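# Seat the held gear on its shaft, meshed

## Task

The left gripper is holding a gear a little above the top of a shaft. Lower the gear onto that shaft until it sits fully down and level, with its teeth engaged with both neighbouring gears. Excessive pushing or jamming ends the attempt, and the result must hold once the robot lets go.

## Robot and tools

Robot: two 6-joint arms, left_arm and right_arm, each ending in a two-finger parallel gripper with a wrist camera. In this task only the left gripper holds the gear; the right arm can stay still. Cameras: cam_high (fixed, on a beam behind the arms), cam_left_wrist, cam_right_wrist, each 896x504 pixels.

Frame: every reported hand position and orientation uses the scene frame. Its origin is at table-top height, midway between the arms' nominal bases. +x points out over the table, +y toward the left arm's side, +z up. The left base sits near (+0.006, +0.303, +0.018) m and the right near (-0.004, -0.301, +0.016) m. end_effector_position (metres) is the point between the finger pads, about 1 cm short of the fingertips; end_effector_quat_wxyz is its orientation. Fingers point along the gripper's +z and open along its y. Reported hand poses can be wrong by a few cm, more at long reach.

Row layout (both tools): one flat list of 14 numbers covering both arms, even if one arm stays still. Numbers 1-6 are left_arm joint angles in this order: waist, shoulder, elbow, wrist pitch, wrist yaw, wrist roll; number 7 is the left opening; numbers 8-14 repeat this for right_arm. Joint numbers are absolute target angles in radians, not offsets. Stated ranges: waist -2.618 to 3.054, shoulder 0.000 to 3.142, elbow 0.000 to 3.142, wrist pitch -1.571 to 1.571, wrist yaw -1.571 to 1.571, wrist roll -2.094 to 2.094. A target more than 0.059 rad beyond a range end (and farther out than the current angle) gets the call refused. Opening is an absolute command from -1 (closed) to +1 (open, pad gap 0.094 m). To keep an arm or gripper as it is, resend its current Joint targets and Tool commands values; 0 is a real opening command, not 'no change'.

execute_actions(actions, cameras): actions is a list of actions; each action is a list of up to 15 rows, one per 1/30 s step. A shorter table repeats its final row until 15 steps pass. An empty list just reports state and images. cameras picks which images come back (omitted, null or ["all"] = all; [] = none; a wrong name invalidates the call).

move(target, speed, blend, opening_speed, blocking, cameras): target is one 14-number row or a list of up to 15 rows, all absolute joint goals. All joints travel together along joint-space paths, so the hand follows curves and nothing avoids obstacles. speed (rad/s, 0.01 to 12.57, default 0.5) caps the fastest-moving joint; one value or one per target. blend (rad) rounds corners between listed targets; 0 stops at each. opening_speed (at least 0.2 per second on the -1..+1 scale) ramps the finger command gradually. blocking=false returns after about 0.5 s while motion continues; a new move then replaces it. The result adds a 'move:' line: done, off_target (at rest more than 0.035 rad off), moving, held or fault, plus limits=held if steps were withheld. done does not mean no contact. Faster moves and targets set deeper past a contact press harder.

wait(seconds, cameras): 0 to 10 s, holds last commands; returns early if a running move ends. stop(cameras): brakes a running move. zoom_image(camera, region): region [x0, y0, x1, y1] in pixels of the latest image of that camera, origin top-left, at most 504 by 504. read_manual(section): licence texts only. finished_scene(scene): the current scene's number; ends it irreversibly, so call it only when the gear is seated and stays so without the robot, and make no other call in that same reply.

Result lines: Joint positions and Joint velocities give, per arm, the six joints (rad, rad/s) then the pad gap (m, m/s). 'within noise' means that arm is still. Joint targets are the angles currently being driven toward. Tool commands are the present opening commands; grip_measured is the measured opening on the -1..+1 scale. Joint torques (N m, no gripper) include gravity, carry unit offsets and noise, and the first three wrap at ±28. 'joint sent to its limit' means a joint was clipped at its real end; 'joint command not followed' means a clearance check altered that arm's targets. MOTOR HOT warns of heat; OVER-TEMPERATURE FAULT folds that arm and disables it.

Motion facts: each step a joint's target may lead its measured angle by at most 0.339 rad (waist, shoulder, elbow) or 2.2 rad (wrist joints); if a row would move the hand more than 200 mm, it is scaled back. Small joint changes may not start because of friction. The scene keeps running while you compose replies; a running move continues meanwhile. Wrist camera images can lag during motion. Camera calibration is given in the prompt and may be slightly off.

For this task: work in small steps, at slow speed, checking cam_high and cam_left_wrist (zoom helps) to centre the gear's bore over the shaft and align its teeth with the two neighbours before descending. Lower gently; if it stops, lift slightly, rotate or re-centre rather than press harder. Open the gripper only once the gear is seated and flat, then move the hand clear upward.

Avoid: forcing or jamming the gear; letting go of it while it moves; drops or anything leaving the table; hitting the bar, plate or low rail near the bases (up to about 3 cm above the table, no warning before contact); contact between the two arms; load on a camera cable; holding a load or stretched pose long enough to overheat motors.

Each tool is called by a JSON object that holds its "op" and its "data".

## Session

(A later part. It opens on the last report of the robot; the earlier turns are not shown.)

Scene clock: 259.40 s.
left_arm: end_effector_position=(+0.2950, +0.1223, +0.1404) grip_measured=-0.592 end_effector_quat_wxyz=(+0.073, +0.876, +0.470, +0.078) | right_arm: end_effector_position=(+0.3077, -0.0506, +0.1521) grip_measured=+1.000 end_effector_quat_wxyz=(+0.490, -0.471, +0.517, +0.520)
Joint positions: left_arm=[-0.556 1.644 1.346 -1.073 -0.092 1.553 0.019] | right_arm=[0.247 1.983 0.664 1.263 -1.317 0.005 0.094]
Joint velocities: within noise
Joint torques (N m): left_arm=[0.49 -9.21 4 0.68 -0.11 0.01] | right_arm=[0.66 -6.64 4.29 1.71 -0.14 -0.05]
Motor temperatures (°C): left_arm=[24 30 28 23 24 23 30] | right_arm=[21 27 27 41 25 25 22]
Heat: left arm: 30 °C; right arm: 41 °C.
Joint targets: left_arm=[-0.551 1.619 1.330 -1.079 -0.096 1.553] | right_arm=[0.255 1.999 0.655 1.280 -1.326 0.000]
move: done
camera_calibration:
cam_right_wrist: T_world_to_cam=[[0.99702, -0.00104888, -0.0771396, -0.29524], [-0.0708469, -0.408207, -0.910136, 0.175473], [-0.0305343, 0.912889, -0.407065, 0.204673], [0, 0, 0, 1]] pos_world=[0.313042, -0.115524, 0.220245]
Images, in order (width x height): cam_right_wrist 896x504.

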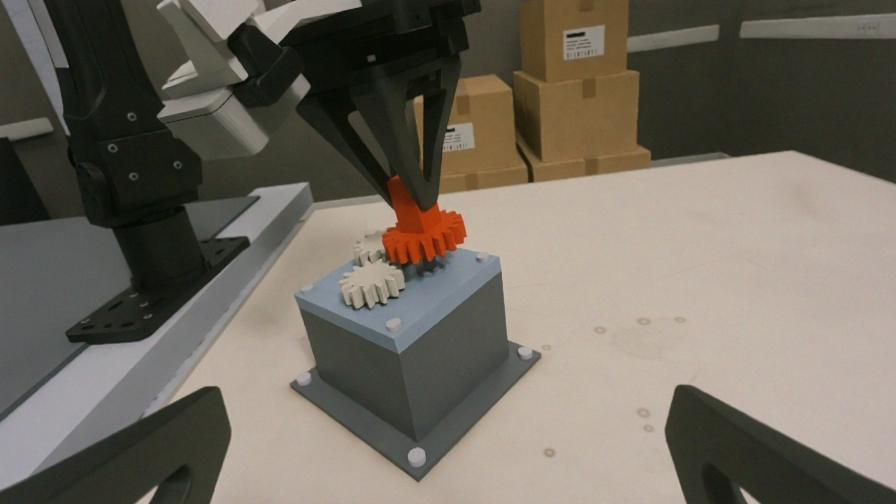

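{"op": "move", "data": {"target": [[-0.551, 1.619, 1.338, -1.087, -0.0957, 1.553, -1, 0.0, 1.2, 1.2, 0, -1.3, 0, 1],[-0.551, 1.619, 1.338, -1.087, -0.0957, 1.553, -1, -0.3, 1.2, 1.2, 0, 1.466, 0, 1],[-0.551, 1.619, 1.338, -1.087, -0.0957, 1.553, -1, 1.65, 1.2, 1.2, 0, 1.466, 0, 1],[-0.551, 1.619, 1.338, -1.087, -0.0957, 1.553, -1, 1.65, 2.109, 0.7965, 1.3125, 1.466, 0, 1]], "speed": [0.9, 1.1, 0.9, 0.8]}}

{"op": "zoom_image", "data": {"camera": "cam_right_wrist", "region": [290, 170, 420, 300]}}

{"op": "zoom_image", "data": {"camera": "cam_right_wrist", "region": [300, 250, 400, 330]}}

Scene clock: 280.30 s.
left_arm: end_effector_position=(+0.2950, +0.1223, +0.1404) grip_measured=-0.592 end_effector_quat_wxyz=(+0.073, +0.876, +0.470, +0.078) | right_arm: end_effector_position=(+0.1527, +0.0715, +0.1562) grip_measured=+1.000 end_effector_quat_wxyz=(+0.700, -0.049, +0.709, +0.071)
Joint positions: left_arm=[-0.556 1.644 1.346 -1.073 -0.092 1.553 0.019] | right_arm=[1.646 2.09 0.804 1.284 1.465 -0.003 0.094]
Joint velocities: within noise
Joint torques (N m): left_arm=[0.5 -9.21 4.55 0.6 -0.11 0] | right_arm=[0.31 -7.42 4.52 1.72 0.04 0.03]
Motor temperatures (°C): left_arm=[24 30 28 23 24 23 30] | right_arm=[21 27 27 41 25 25 22]
Heat: left arm: 30 °C; right arm: 41 °C.
Joint targets: left_arm=[-0.551 1.619 1.338 -1.087 -0.096 1.553] | right_arm=[1.650 2.109 0.797 1.312 1.466 0.000]
move: done
camera_calibration:
cam_left_wrist: T_world_to_cam=[[-0.821738, 0.533167, -0.201195, 0.203946], [0.397493, 0.789257, 0.468052, -0.241456], [0.408345, 0.304643, -0.860493, 0.0531685], [0, 0, 0, 1]] pos_world=[0.241856, 0.0656364, 0.199798]
cam_right_wrist: T_world_to_cam=[[0.182543, -0.982634, -0.0332804, 0.0473758], [-0.435939, -0.0505513, -0.898556, 0.246516], [0.881269, 0.178534, -0.437596, 0.00820829], [0, 0, 0, 1]] pos_world=[0.0915841, 0.0575493, 0.226677]

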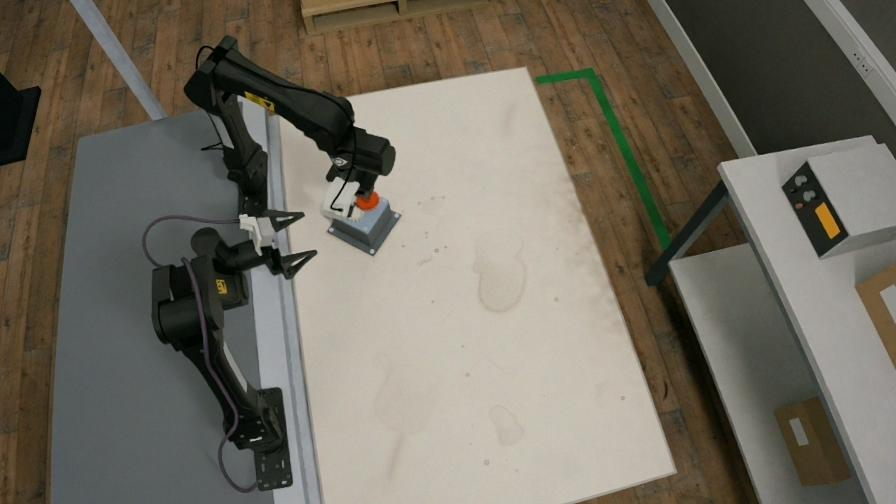

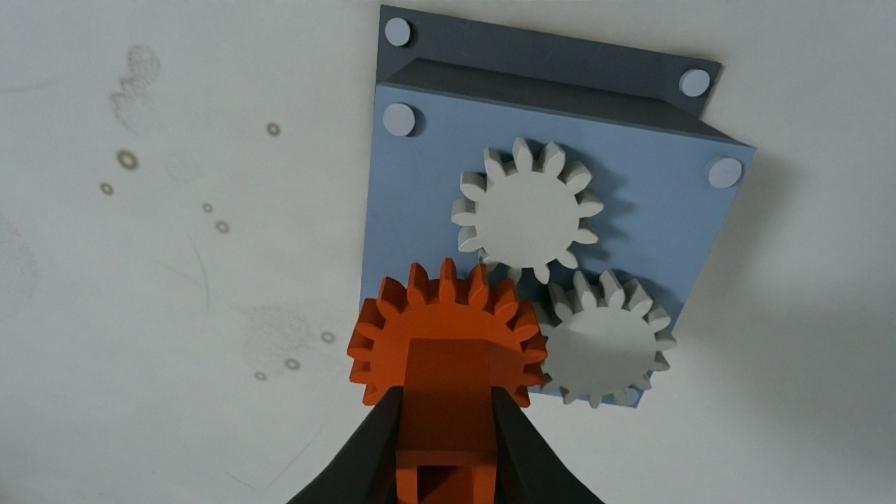

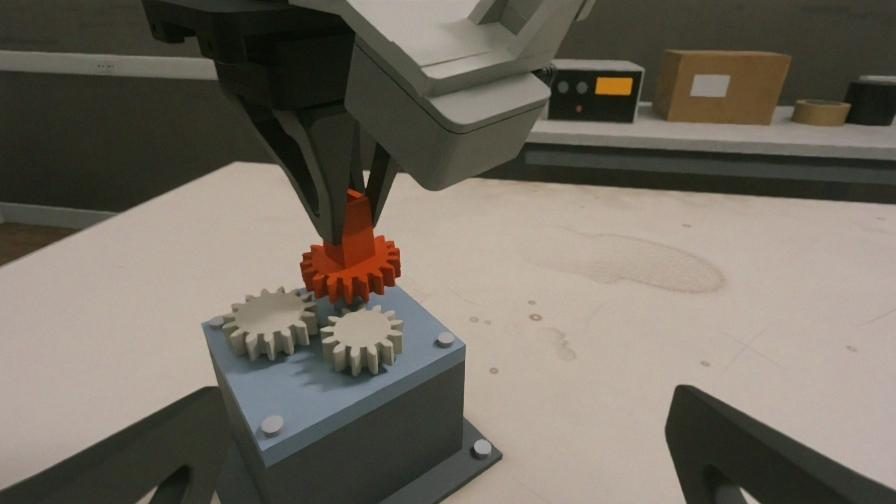

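Scaled by 3.877.

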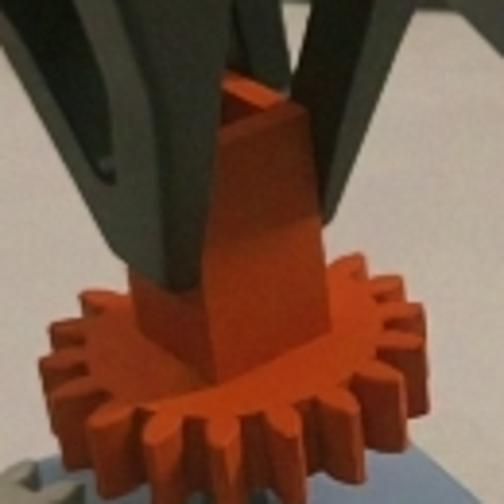

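Scaled by 5.040.

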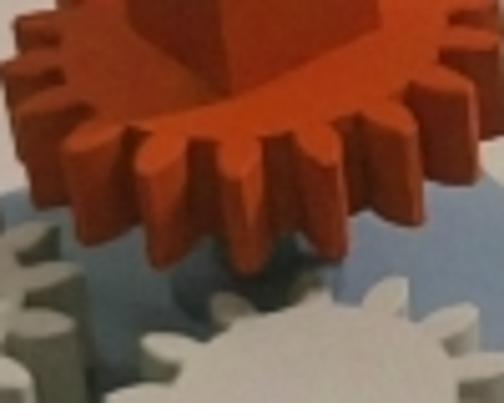

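{"op": "move", "data": {"target": [-0.547, 1.619, 1.336, -1.085, -0.0957, 1.553, -1, 1.65, 2.109, 0.7965, 1.3125, 1.466, 0, 1], "speed": 0.02, "cameras": ["cam_right_wrist"]}}

{"op": "zoom_image", "data": {"camera": "cam_right_wrist", "region": [290, 170, 420, 300]}}

Scene clock: 297.23 s.
left_arm: end_effector_position=(+0.2959, +0.1236, +0.1406) grip_measured=-0.592 end_effector_quat_wxyz=(+0.073, +0.875, +0.472, +0.078) | right_arm: end_effector_position=(+0.1527, +0.0715, +0.1562) grip_measured=+1.000 end_effector_quat_wxyz=(+0.700, -0.049, +0.709, +0.071)
Joint positions: left_arm=[-0.552 1.643 1.346 -1.073 -0.092 1.553 0.019] | right_arm=[1.646 2.09 0.804 1.284 1.465 -0.003 0.094]
Joint velocities: within noise
Joint torques (N m): left_arm=[0.44 -9.16 4.42 0.62 -0.11 0.01] | right_arm=[0.32 -7.42 4.52 1.7 0.04 0.03]
Motor temperatures (°C): left_arm=[24 30 28 23 24 23 30] | right_arm=[21 27 27 40 25 25 22]
Heat: left arm: 30 °C; right arm: 40 °C.
Joint targets: left_arm=[-0.547 1.619 1.336 -1.085 -0.096 1.553] | right_arm=[1.650 2.109 0.797 1.312 1.466 0.000]
move: done
camera_calibration:
cam_right_wrist: T_world_to_cam=[[0.182508, -0.98263, -0.0336122, 0.0474546], [-0.436029, -0.05025, -0.898529, 0.246501], [0.881232, 0.178645, -0.437626, 0.00821209], [0, 0, 0, 1]] pos_world=[0.0915839, 0.0575499, 0.226677]
Images, in order (width x height): cam_right_wrist 896x504.

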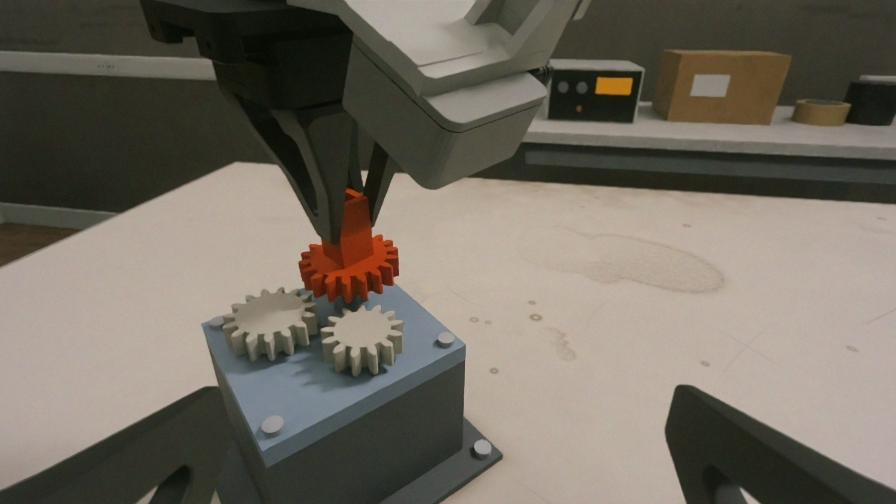

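Scaled by 3.877.

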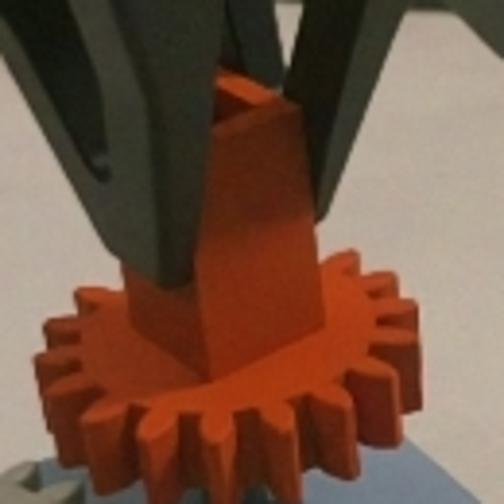

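{"op": "move", "data": {"target": [-0.5453, 1.6155, 1.332, -1.085, -0.0957, 1.553, -1, 1.65, 2.109, 0.7965, 1.3125, 1.466, 0, 1], "speed": 0.02, "cameras": []}}

{"op": "move", "data": {"target": [-0.5453, 1.6155, 1.329, -1.082, -0.0957, 1.60, -1, 1.65, 2.109, 0.7965, 1.3125, 1.466, 0, 1], "speed": 0.03, "cameras": ["cam_right_wrist"]}}

{"op": "zoom_image", "data": {"camera": "cam_right_wrist", "region": [290, 170, 420, 300]}}

Scene clock: 317.10 s.
left_arm: end_effector_position=(+0.2959, +0.1236, +0.1406) grip_measured=-0.592 end_effector_quat_wxyz=(+0.073, +0.875, +0.472, +0.078) | right_arm: end_effector_position=(+0.1527, +0.0715, +0.1562) grip_measured=+1.000 end_effector_quat_wxyz=(+0.700, -0.049, +0.709, +0.071)
Joint positions: left_arm=[-0.552 1.643 1.346 -1.073 -0.092 1.553 0.019] | right_arm=[1.646 2.09 0.804 1.284 1.465 -0.003 0.094]
Joint velocities: within noise
Joint torques (N m): left_arm=[0.59 -9.48 4.14 0.63 -0.12 0] | right_arm=[0.32 -7.41 4.53 1.7 0.04 0.03]
Motor temperatures (°C): left_arm=[24 31 28 23 24 23 30] | right_arm=[21 27 27 40 25 25 22]
Heat: left arm: 31 °C; right arm: 40 °C.
Joint targets: left_arm=[-0.545 1.615 1.332 -1.085 -0.096 1.553] | right_arm=[1.650 2.109 0.797 1.312 1.466 0.000]
move: done
No camera images: "cameras" was empty.

Scene clock: 319.00 s.
left_arm: end_effector_position=(+0.2958, +0.1244, +0.1405) grip_measured=-0.592 end_effector_quat_wxyz=(+0.072, +0.883, +0.456, +0.080) | right_arm: end_effector_position=(+0.1527, +0.0715, +0.1562) grip_measured=+1.000 end_effector_quat_wxyz=(+0.700, -0.049, +0.709, +0.071)
Joint positions: left_arm=[-0.55 1.64 1.342 -1.07 -0.092 1.591 0.019] | right_arm=[1.646 2.09 0.804 1.284 1.465 -0.003 0.094]
Joint velocities: within noise
Joint torques (N m): left_arm=[0.43 -9.1 4.22 0.63 -0.12 0.11] | right_arm=[0.31 -7.42 4.53 1.7 0.04 0.03]
Motor temperatures (°C): left_arm=[24 31 28 23 24 23 30] | right_arm=[21 27 27 40 25 25 22]
Heat: left arm: 31 °C; right arm: 40 °C.
Joint targets: left_arm=[-0.545 1.616 1.329 -1.082 -0.096 1.600] | right_arm=[1.650 2.109 0.797 1.312 1.466 0.000]
move: done
camera_calibration:
cam_right_wrist: T_world_to_cam=[[0.182508, -0.98263, -0.0336122, 0.0474546], [-0.436029, -0.05025, -0.898529, 0.246501], [0.881232, 0.178645, -0.437626, 0.00821209], [0, 0, 0, 1]] pos_world=[0.0915839, 0.0575499, 0.226677]
Images, in order (width x height): cam_right_wrist 896x504.

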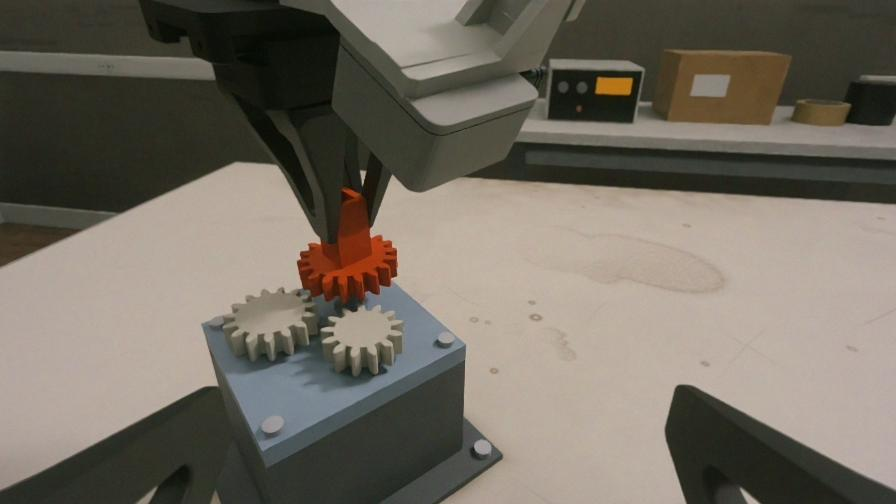

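Scaled by 3.877.

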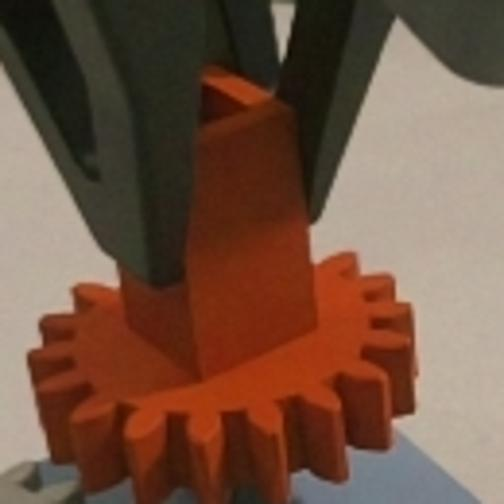

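{"op": "move", "data": {"target": [[-0.5453, 1.6155, 1.335, -1.088, -0.0957, 1.60, -1, 1.65, 1.2, 1.2, 0, 1.466, 0, 1],[-0.5453, 1.6155, 1.335, -1.088, -0.0957, 1.60, -1, -0.3, 1.2, 1.2, 0, 1.466, 0, 1],[-0.5453, 1.6155, 1.335, -1.088, -0.0957, 1.60, -1, 0, 1.2, 1.2, 0, -1.3, 0, 1],[-0.5453, 1.6155, 1.335, -1.088, -0.0957, 1.60, -1, 0.255, 2.2256, 0.6638, 1.48, -1.326, 0, 1]], "speed": [0.8, 1.0, 1.1, 0.8]}}

{"op": "zoom_image", "data": {"camera": "cam_right_wrist", "region": [350, 60, 490, 200]}}

Scene clock: 336.77 s.
left_arm: end_effector_position=(+0.2957, +0.1245, +0.1405) grip_measured=-0.592 end_effector_quat_wxyz=(+0.072, +0.884, +0.456, +0.080) | right_arm: end_effector_position=(+0.3067, -0.0488, +0.0955) grip_measured=+1.000 end_effector_quat_wxyz=(+0.472, -0.461, +0.533, +0.530)
Joint positions: left_arm=[-0.55 1.64 1.341 -1.07 -0.092 1.592 0.019] | right_arm=[0.247 2.207 0.671 1.424 -1.317 0.005 0.094]
Joint velocities: within noise
Joint torques (N m): left_arm=[0.44 -9.09 4.64 0.57 -0.11 0.09] | right_arm=[0.69 -7.17 3.18 2.19 -0.18 -0.06]
Motor temperatures (°C): left_arm=[24 31 28 23 24 23 30] | right_arm=[21 27 27 40 25 25 22]
Heat: left arm: 31 °C; right arm: 40 °C.
Joint targets: left_arm=[-0.545 1.615 1.335 -1.088 -0.096 1.600] | right_arm=[0.255 2.225 0.664 1.480 -1.326 0.000]
move: off_target (right_arm); right_arm: the wrist pitch is farthest, 0.056 rad from its target
camera_calibration:
cam_left_wrist: T_world_to_cam=[[-0.803453, 0.560376, -0.201102, 0.194597], [0.420366, 0.773143, 0.474912, -0.249239], [0.42161, 0.297033, -0.856747, 0.0487825], [0, 0, 0, 1]] pos_world=[0.240554, 0.0691595, 0.199295]
cam_right_wrist: T_world_to_cam=[[0.991294, -0.00107995, -0.131662, -0.291686], [-0.119915, -0.420347, -0.899405, 0.138195], [-0.0543725, 0.907363, -0.416817, 0.187933], [0, 0, 0, 1]] pos_world=[0.315937, -0.112749, 0.164223]

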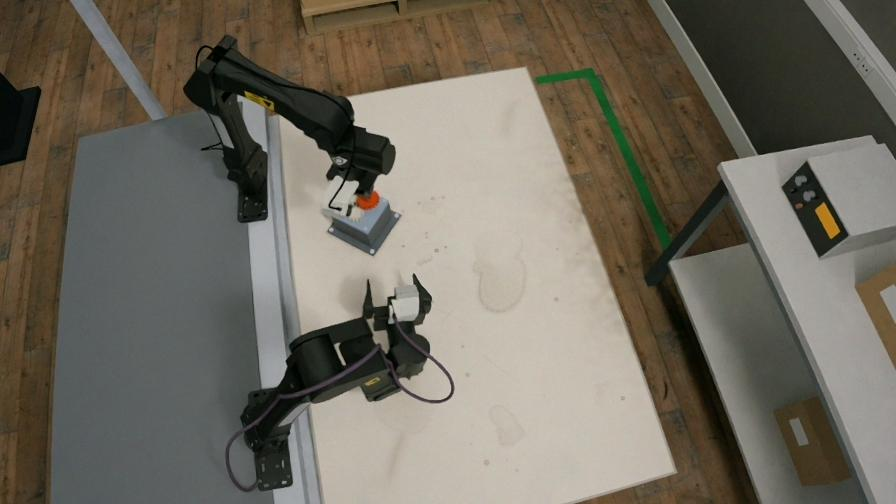

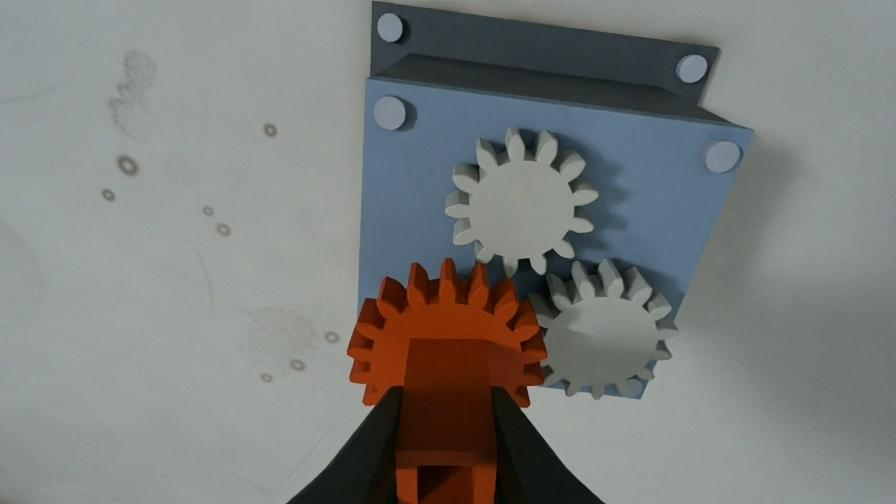

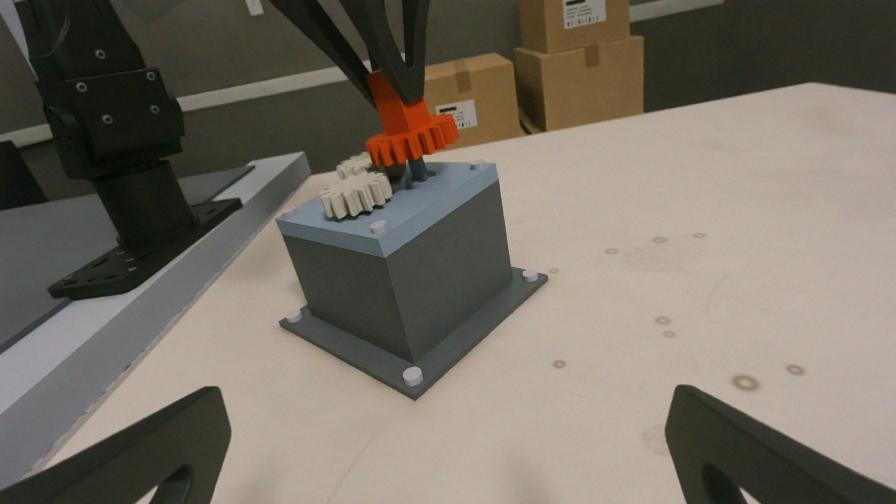

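Scaled by 3.600.

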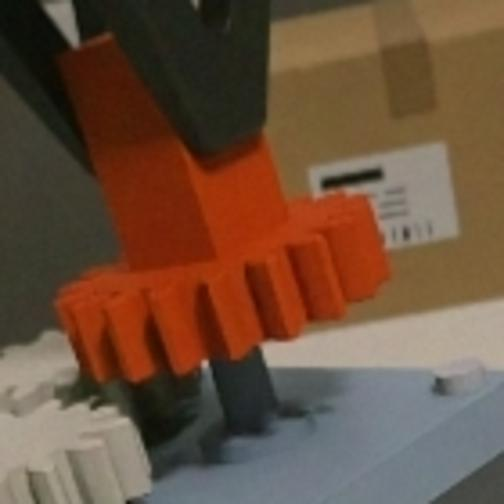

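{"op": "move", "data": {"target": [[-0.5453, 1.6155, 1.375, -1.118, -0.0957, 1.60, -1, 0.255, 2.2256, 0.6638, 1.47, -1.326, 0, 1],[-0.535, 1.699, 1.410, -1.153, -0.0435, 1.60, -1, 0.255, 2.2256, 0.6638, 1.47, -1.326, 0, 1]], "speed": 0.05}}

{"op": "zoom_image", "data": {"camera": "cam_right_wrist", "region": [350, 60, 490, 200]}}

Scene clock: 361.80 s.
left_arm: end_effector_position=(+0.2956, +0.1234, +0.1389) grip_measured=-0.592 end_effector_quat_wxyz=(+0.059, +0.884, +0.460, +0.059) | right_arm: end_effector_position=(+0.3067, -0.0488, +0.0955) grip_measured=+1.000 end_effector_quat_wxyz=(+0.472, -0.461, +0.533, +0.530)
Joint positions: left_arm=[-0.539 1.682 1.39 -1.12 -0.066 1.592 0.019] | right_arm=[0.247 2.207 0.671 1.424 -1.317 0.005 0.094]
Joint velocities: within noise
Joint torques (N m): left_arm=[0.38 -5.68 6.57 0.35 0.21 0.09] | right_arm=[0.68 -7.16 3.18 2.06 -0.17 -0.05]
Motor temperatures (°C): left_arm=[24 31 28 23 24 23 30] | right_arm=[21 28 27 43 25 25 22]
Heat: left arm: 31 °C; right arm: 43 °C.
Joint targets: left_arm=[-0.535 1.699 1.410 -1.153 -0.044 1.600] | right_arm=[0.255 2.225 0.664 1.470 -1.326 0.000]
move: off_target (right_arm); right_arm: the wrist pitch is farthest, 0.046 rad from its target
camera_calibration:
cam_left_wrist: T_world_to_cam=[[-0.815512, 0.556486, -0.158944, 0.192966], [0.439251, 0.773977, 0.456091, -0.250759], [0.376827, 0.302131, -0.875624, 0.0630315], [0, 0, 0, 1]] pos_world=[0.24376, 0.067655, 0.200232]
cam_right_wrist: T_world_to_cam=[[0.991294, -0.00107995, -0.131662, -0.291686], [-0.119915, -0.420347, -0.899405, 0.138195], [-0.0543725, 0.907363, -0.416817, 0.187933], [0, 0, 0, 1]] pos_world=[0.315937, -0.112749, 0.164223]

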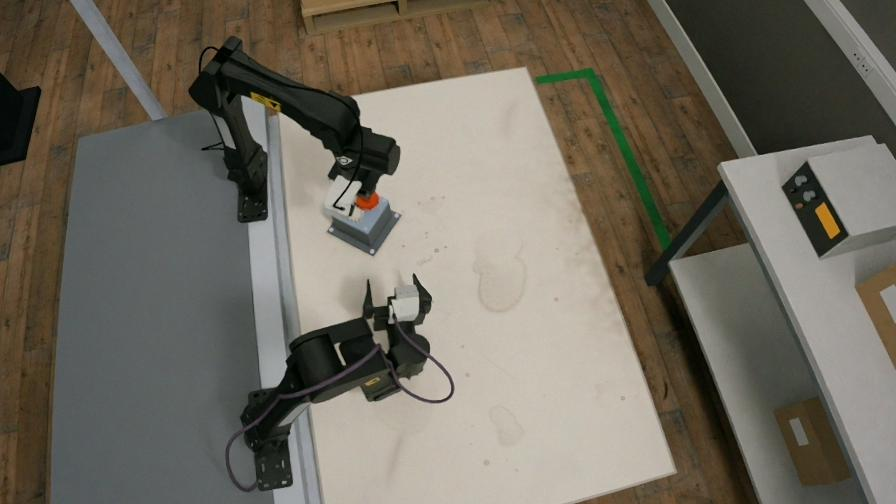

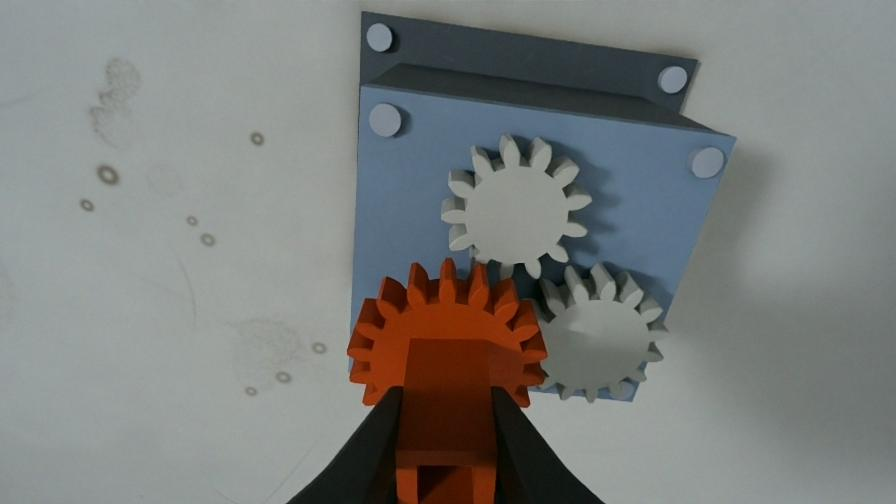

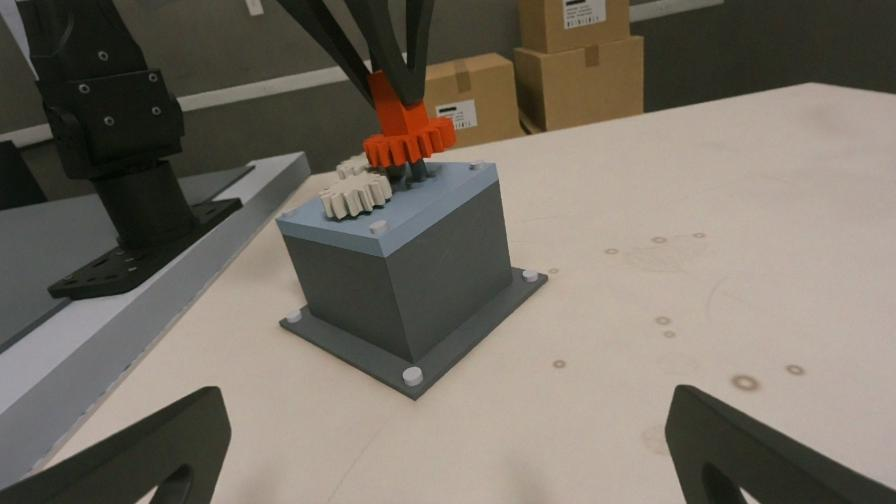

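Scaled by 3.600.

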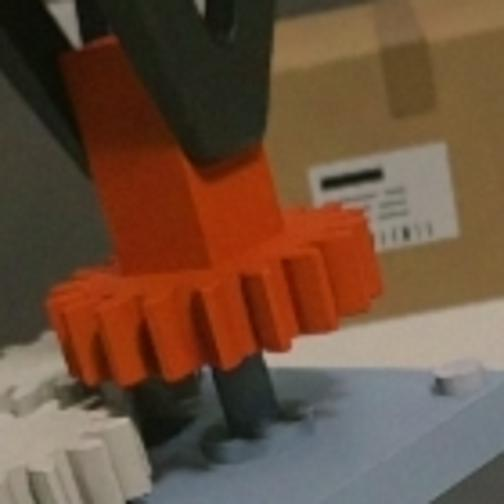

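{"op": "zoom_image", "data": {"camera": "cam_right_wrist", "region": [360, 65, 430, 145]}}

{"op": "zoom_image", "data": {"camera": "cam_right_wrist", "region": [390, 130, 450, 195]}}

Scaled by 6.300.

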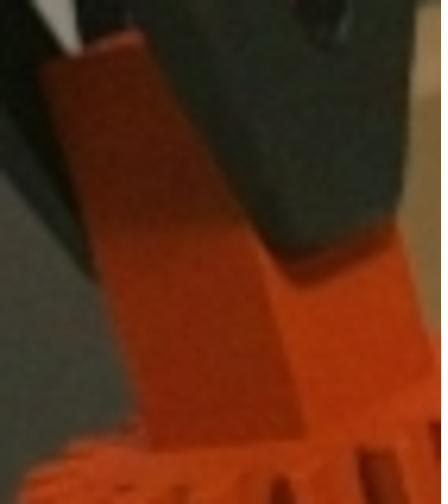

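Scaled by 7.754.

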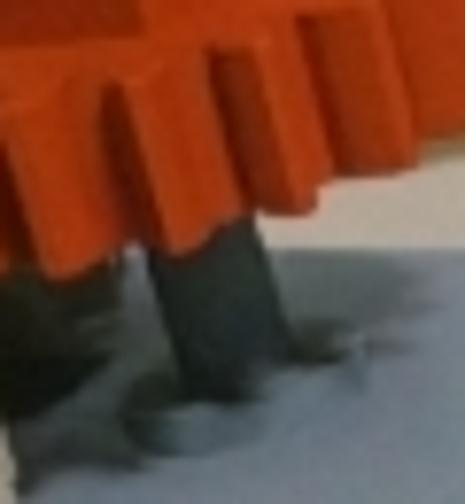

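{"op": "move", "data": {"target": [[-0.535, 1.699, 1.377, -1.132, -0.0435, 1.60, -1, 0.255, 2.2256, 0.6638, 1.46, -1.326, 0, 1],[-0.535, 1.699, 1.370, -1.123, -0.0435, 1.60, -1, 0.255, 2.2256, 0.6638, 1.46, -1.326, 0, 1]], "speed": 0.03, "cameras": ["cam_right_wrist"]}}

{"op": "zoom_image", "data": {"camera": "cam_right_wrist", "region": [350, 60, 490, 200]}}

Scene clock: 384.03 s.
left_arm: end_effector_position=(+0.2953, +0.1238, +0.1368) grip_measured=-0.592 end_effector_quat_wxyz=(+0.059, +0.884, +0.460, +0.058) | right_arm: end_effector_position=(+0.3067, -0.0488, +0.0955) grip_measured=+1.000 end_effector_quat_wxyz=(+0.472, -0.461, +0.533, +0.530)
Joint positions: left_arm=[-0.538 1.682 1.382 -1.112 -0.066 1.592 0.019] | right_arm=[0.247 2.207 0.671 1.424 -1.317 0.005 0.094]
Joint velocities: within noise
Joint torques (N m): left_arm=[0.29 -5.7 4.25 0.55 0.21 0.1] | right_arm=[0.69 -7.15 3.18 1.95 -0.17 -0.06]
Motor temperatures (°C): left_arm=[24 31 29 23 24 23 30] | right_arm=[21 28 27 44 25 25 22]
Heat: left arm: 31 °C; right arm: 44 °C.
Joint targets: left_arm=[-0.535 1.699 1.370 -1.123 -0.044 1.600] | right_arm=[0.255 2.225 0.664 1.460 -1.326 0.000]
move: off_target (right_arm); right_arm: the wrist pitch is farthest, 0.036 rad from its target
camera_calibration:
cam_right_wrist: T_world_to_cam=[[0.991294, -0.00107995, -0.131662, -0.291686], [-0.119915, -0.420347, -0.899405, 0.138195], [-0.0543725, 0.907363, -0.416817, 0.187933], [0, 0, 0, 1]] pos_world=[0.315937, -0.112749, 0.164223]
Images, in order (width x height): cam_right_wrist 896x504.

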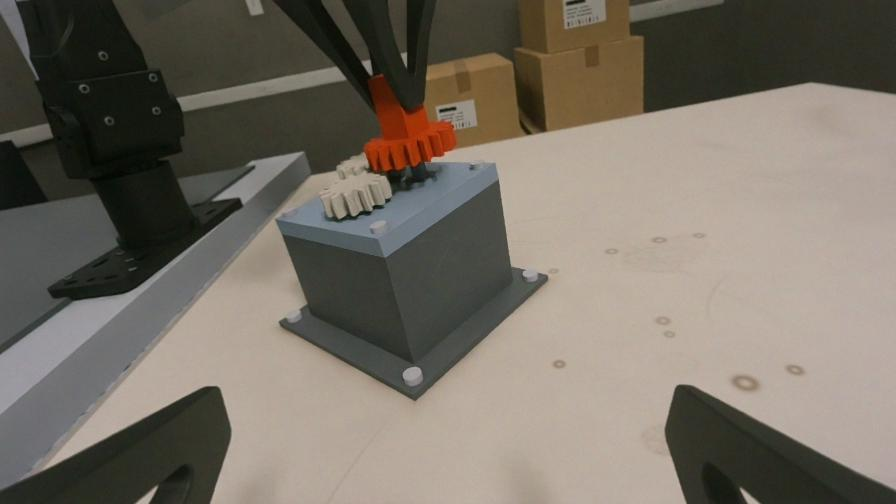

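Scaled by 3.600.

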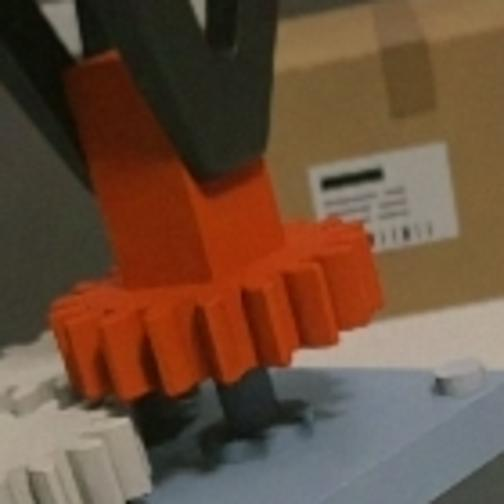

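{"op": "move", "data": {"target": [-0.535, 1.699, 1.368, -1.121, -0.0435, 1.60, -1, 0.255, 2.2256, 0.6638, 1.44, -1.326, 0, 1], "speed": 0.03, "cameras": ["cam_left_wrist"]}}

{"op": "zoom_image", "data": {"camera": "cam_left_wrist", "region": [425, 110, 605, 290]}}

{"op": "zoom_image", "data": {"camera": "cam_left_wrist", "region": [480, 240, 690, 420]}}

Scene clock: 392.03 s.
left_arm: end_effector_position=(+0.2953, +0.1238, +0.1367) grip_measured=-0.592 end_effector_quat_wxyz=(+0.059, +0.884, +0.460, +0.058) | right_arm: end_effector_position=(+0.3067, -0.0488, +0.0954) grip_measured=+1.000 end_effector_quat_wxyz=(+0.471, -0.460, +0.534, +0.530)
Joint positions: left_arm=[-0.538 1.682 1.381 -1.112 -0.066 1.592 0.019] | right_arm=[0.247 2.207 0.671 1.423 -1.317 0.005 0.094]
Joint velocities: within noise
Joint torques (N m): left_arm=[0.31 -5.68 4.12 0.58 0.21 0.1] | right_arm=[0.69 -7.16 3.18 1.73 -0.18 -0.05]
Motor temperatures (°C): left_arm=[24 31 28 23 24 23 30] | right_arm=[21 28 27 44 25 25 22]
Heat: left arm: 31 °C; right arm: 44 °C.
Joint targets: left_arm=[-0.535 1.699 1.368 -1.121 -0.044 1.600] | right_arm=[0.255 2.225 0.664 1.440 -1.326 0.000]
move: done
camera_calibration:
cam_left_wrist: T_world_to_cam=[[-0.816074, 0.555993, -0.157784, 0.192211], [0.439262, 0.774106, 0.45586, -0.24982], [0.375596, 0.302707, -0.875954, 0.0613291], [0, 0, 0, 1]] pos_world=[0.24356, 0.0679544, 0.197932]
Images, in order (width x height): cam_left_wrist 896x504.

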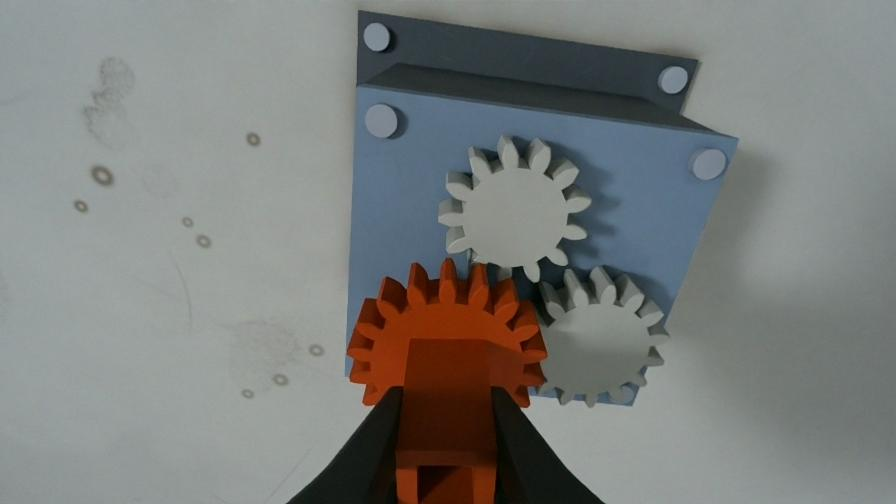

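Scaled by 2.800.

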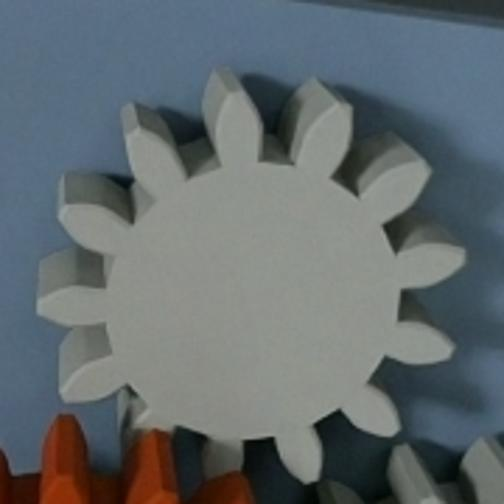

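Scaled by 2.400.

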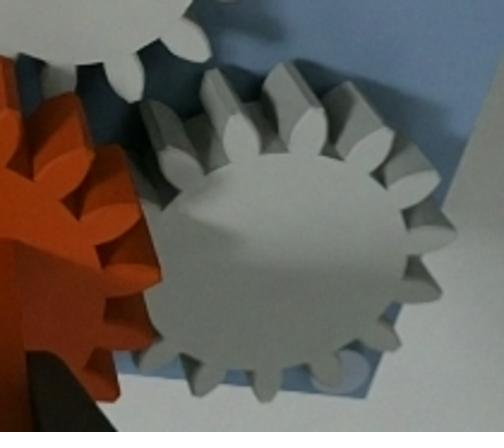

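{"op": "move", "data": {"target": [[-0.535, 1.699, 1.374, -1.127, -0.0435, 1.60, -1, 0.255, 2.2256, 0.6638, 1.44, -1.326, 0, 1],[-0.535, 1.699, 1.374, -1.127, -0.0435, 1.432, -1, 0.255, 2.2256, 0.6638, 1.44, -1.326, 0, 1],[-0.535, 1.699, 1.364, -1.117, -0.0435, 1.432, -1, 0.255, 2.2256, 0.6638, 1.44, -1.326, 0, 1]], "speed": 0.04, "cameras": ["cam_right_wrist"]}}

{"op": "zoom_image", "data": {"camera": "cam_right_wrist", "region": [350, 60, 490, 200]}}

Scene clock: 434.60 s.
left_arm: end_effector_position=(+0.2953, +0.1237, +0.1352) grip_measured=-0.592 end_effector_quat_wxyz=(+0.063, +0.847, +0.525, +0.054) | right_arm: end_effector_position=(+0.3067, -0.0488, +0.0953) grip_measured=+1.000 end_effector_quat_wxyz=(+0.471, -0.460, +0.534, +0.530)
Joint positions: left_arm=[-0.538 1.682 1.375 -1.106 -0.066 1.44 0.019] | right_arm=[0.247 2.207 0.671 1.422 -1.317 0.005 0.094]
Joint velocities: within noise
Joint torques (N m): left_arm=[0.29 -5.68 4.25 0.54 0.21 -0.1] | right_arm=[0.68 -7.16 3.19 1.73 -0.18 -0.05]
Motor temperatures (°C): left_arm=[24 31 27 23 24 23 30] | right_arm=[21 28 27 43 25 25 22]
Heat: left arm: 31 °C; right arm: 43 °C.
Joint targets: left_arm=[-0.535 1.699 1.364 -1.117 -0.044 1.432] | right_arm=[0.255 2.225 0.664 1.440 -1.326 0.000]
move: done
camera_calibration:
cam_right_wrist: T_world_to_cam=[[0.991049, -0.00100475, -0.133491, -0.291534], [-0.121519, -0.420758, -0.898997, 0.138342], [-0.0552642, 0.907172, -0.417114, 0.188129], [0, 0, 0, 1]] pos_world=[0.316133, -0.11275, 0.163923]
Images, in order (width x height): cam_right_wrist 896x504.

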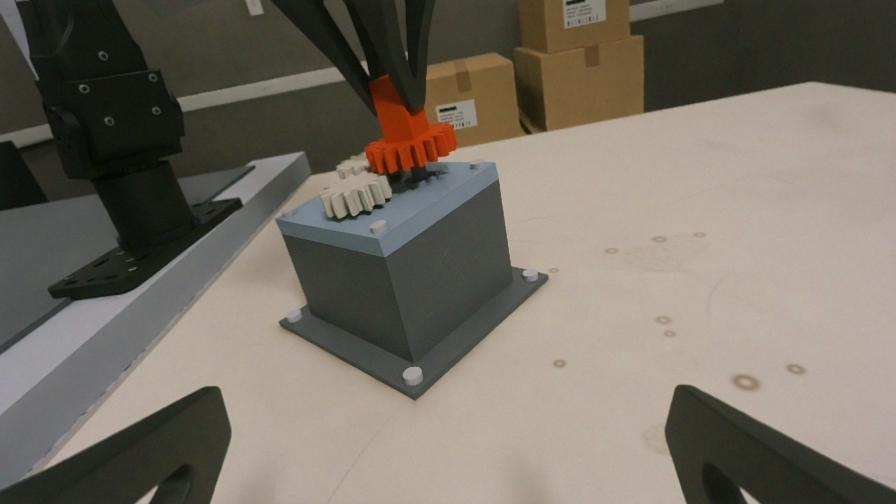

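Scaled by 3.600.

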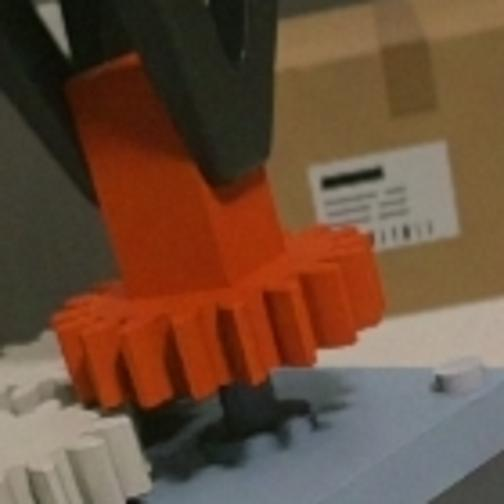

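{"op": "move", "data": {"target": [-0.535, 1.699, 1.358, -1.111, -0.0435, 1.432, -1, 0.255, 2.2256, 0.6638, 1.44, -1.326, 0, 1], "speed": 0.03, "cameras": []}}

{"op": "move", "data": {"target": [-0.535, 1.699, 1.352, -1.105, -0.0435, 1.432, -1, 0.255, 2.2256, 0.6638, 1.44, -1.326, 0, 1], "speed": 0.03, "cameras": ["cam_left_wrist","cam_right_wrist"]}}

{"op": "zoom_image", "data": {"camera": "cam_right_wrist", "region": [320, 60, 480, 220]}}

{"op": "zoom_image", "data": {"camera": "cam_left_wrist", "region": [400, 130, 680, 420]}}

Scene clock: 442.33 s.
left_arm: end_effector_position=(+0.2954, +0.1237, +0.1346) grip_measured=-0.592 end_effector_quat_wxyz=(+0.064, +0.847, +0.526, +0.054) | right_arm: end_effector_position=(+0.3067, -0.0488, +0.0953) grip_measured=+1.000 end_effector_quat_wxyz=(+0.471, -0.460, +0.534, +0.530)
Joint positions: left_arm=[-0.538 1.682 1.373 -1.103 -0.066 1.44 0.019] | right_arm=[0.247 2.207 0.671 1.422 -1.317 0.005 0.094]
Joint velocities: within noise
Joint torques (N m): left_arm=[0.29 -5.68 4.01 0.58 0.21 -0.09] | right_arm=[0.68 -7.15 3.18 1.73 -0.17 -0.05]
Motor temperatures (°C): left_arm=[24 31 27 23 24 23 30] | right_arm=[21 28 27 43 25 25 22]
Heat: left arm: 31 °C; right arm: 43 °C.
Joint targets: left_arm=[-0.535 1.699 1.358 -1.111 -0.044 1.432] | right_arm=[0.255 2.225 0.664 1.440 -1.326 0.000]
move: done
No camera images: "cameras" was empty.

Scene clock: 443.03 s.
left_arm: end_effector_position=(+0.2953, +0.1237, +0.1342) grip_measured=-0.592 end_effector_quat_wxyz=(+0.064, +0.847, +0.526, +0.054) | right_arm: end_effector_position=(+0.3067, -0.0488, +0.0953) grip_measured=+1.000 end_effector_quat_wxyz=(+0.471, -0.460, +0.534, +0.530)
Joint positions: left_arm=[-0.538 1.682 1.371 -1.101 -0.066 1.44 0.019] | right_arm=[0.247 2.207 0.671 1.422 -1.317 0.005 0.094]
Joint velocities: within noise
Joint torques (N m): left_arm=[0.28 -5.67 3.71 0.63 0.21 -0.09] | right_arm=[0.69 -7.15 3.18 1.73 -0.18 -0.05]
Motor temperatures (°C): left_arm=[24 31 27 23 24 23 30] | right_arm=[21 28 27 43 25 25 22]
Heat: left arm: 31 °C; right arm: 43 °C.
Joint targets: left_arm=[-0.535 1.699 1.352 -1.105 -0.044 1.432] | right_arm=[0.255 2.225 0.664 1.440 -1.326 0.000]
move: done
camera_calibration:
cam_left_wrist: T_world_to_cam=[[-0.890741, 0.424011, -0.163689, 0.231097], [0.321165, 0.842013, 0.433436, -0.219204], [0.32161, 0.333508, -0.886194, 0.0726719], [0, 0, 0, 1]] pos_world=[0.252876, 0.0623479, 0.19724]
cam_right_wrist: T_world_to_cam=[[0.991049, -0.00100475, -0.133491, -0.291534], [-0.121519, -0.420758, -0.898997, 0.138342], [-0.0552642, 0.907172, -0.417114, 0.188129], [0, 0, 0, 1]] pos_world=[0.316133, -0.11275, 0.163923]
Images, in order (width x height): cam_left_wrist 896x504, cam_right_wrist 896x504.

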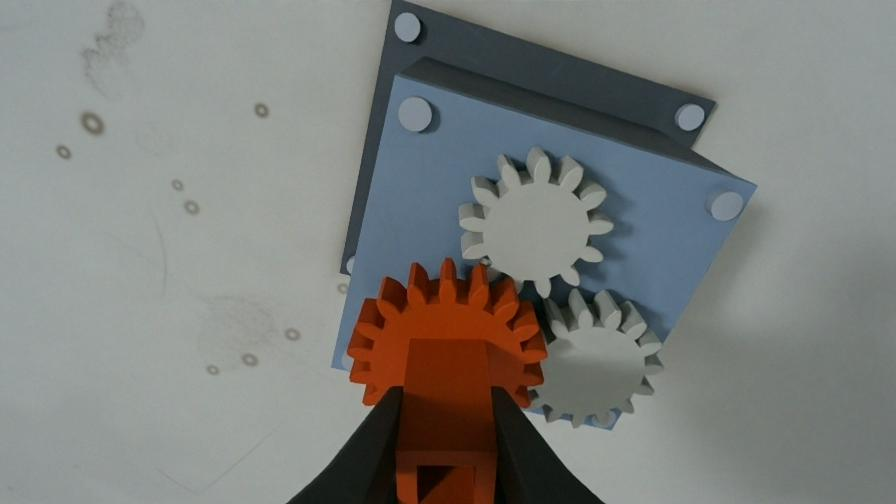

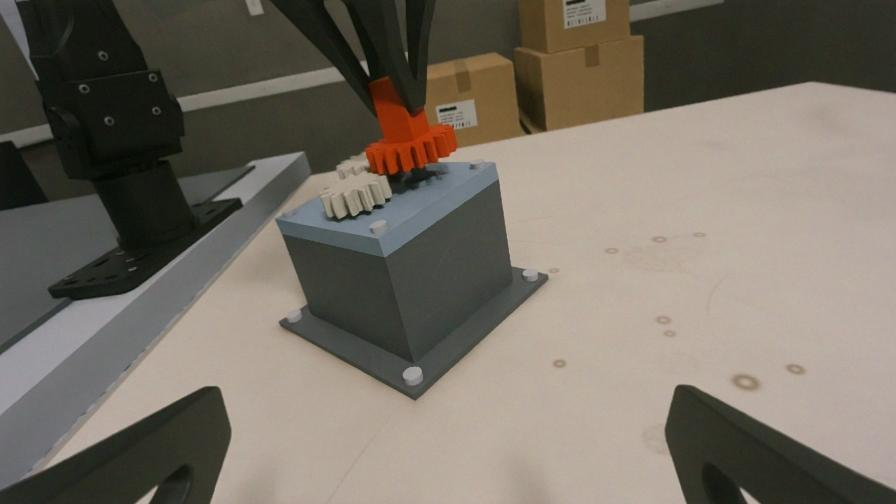

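Scaled by 3.150.

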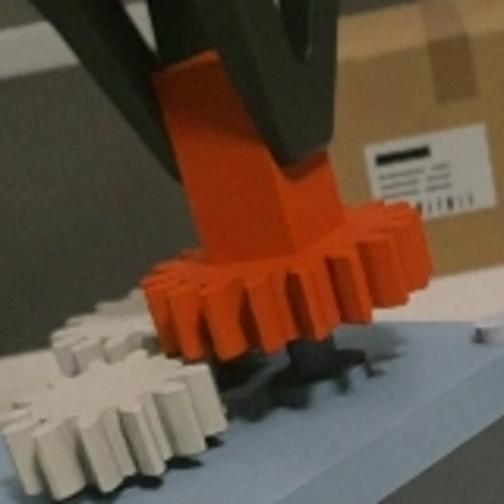

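Scaled by 1.738.

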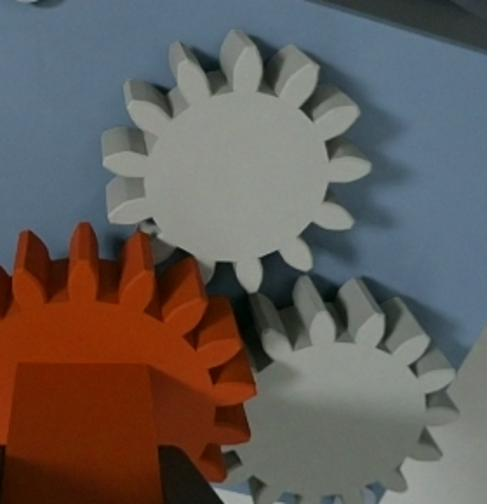

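{"op": "zoom_image", "data": {"camera": "cam_left_wrist", "region": [445, 130, 625, 310]}}

{"op": "zoom_image", "data": {"camera": "cam_left_wrist", "region": [480, 265, 680, 435]}}

Scaled by 2.800.

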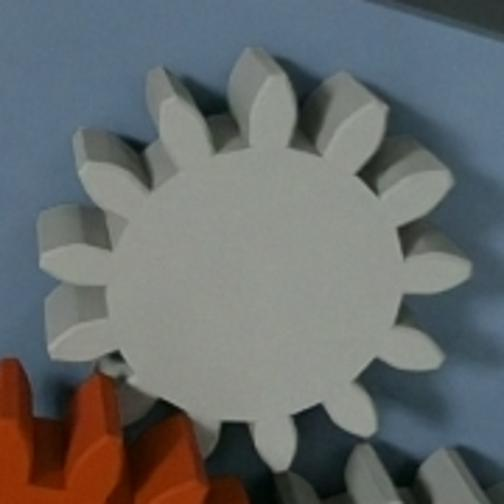

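Scaled by 2.520.

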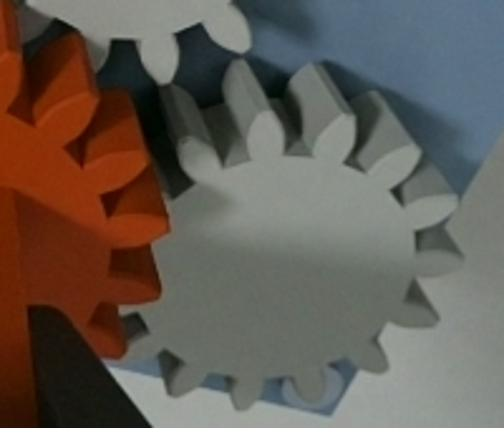

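{"op": "move", "data": {"target": [[-0.535, 1.699, 1.362, -1.115, -0.0435, 1.432, -1, 0.255, 2.2256, 0.6638, 1.42, -1.326, 0, 1],[-0.535, 1.699, 1.362, -1.115, -0.0435, 1.402, -1, 0.255, 2.2256, 0.6638, 1.42, -1.326, 0, 1],[-0.535, 1.699, 1.354, -1.107, -0.0435, 1.402, -1, 0.255, 2.2256, 0.6638, 1.42, -1.326, 0, 1]], "speed": 0.04, "cameras": []}}

Scene clock: 475.83 s.
left_arm: end_effector_position=(+0.2954, +0.1237, +0.1336) grip_measured=-0.592 end_effector_quat_wxyz=(+0.064, +0.839, +0.538, +0.053) | right_arm: end_effector_position=(+0.3066, -0.0488, +0.0945) grip_measured=+1.000 end_effector_quat_wxyz=(+0.469, -0.459, +0.536, +0.531)
Joint positions: left_arm=[-0.538 1.682 1.37 -1.099 -0.066 1.411 0.019] | right_arm=[0.247 2.207 0.671 1.416 -1.317 0.005 0.094]
Joint velocities: within noise
Joint torques (N m): left_arm=[0.31 -5.75 3.93 0.59 0.21 -0.11] | right_arm=[0.68 -7.16 3.18 1.58 -0.17 -0.05]
Motor temperatures (°C): left_arm=[24 31 27 23 24 23 30] | right_arm=[21 28 27 43 25 25 22]
Heat: left arm: 31 °C; right arm: 43 °C.
Joint targets: left_arm=[-0.535 1.699 1.354 -1.107 -0.044 1.402] | right_arm=[0.255 2.225 0.664 1.420 -1.326 0.000]
move: done
No camera images: "cameras" was empty.


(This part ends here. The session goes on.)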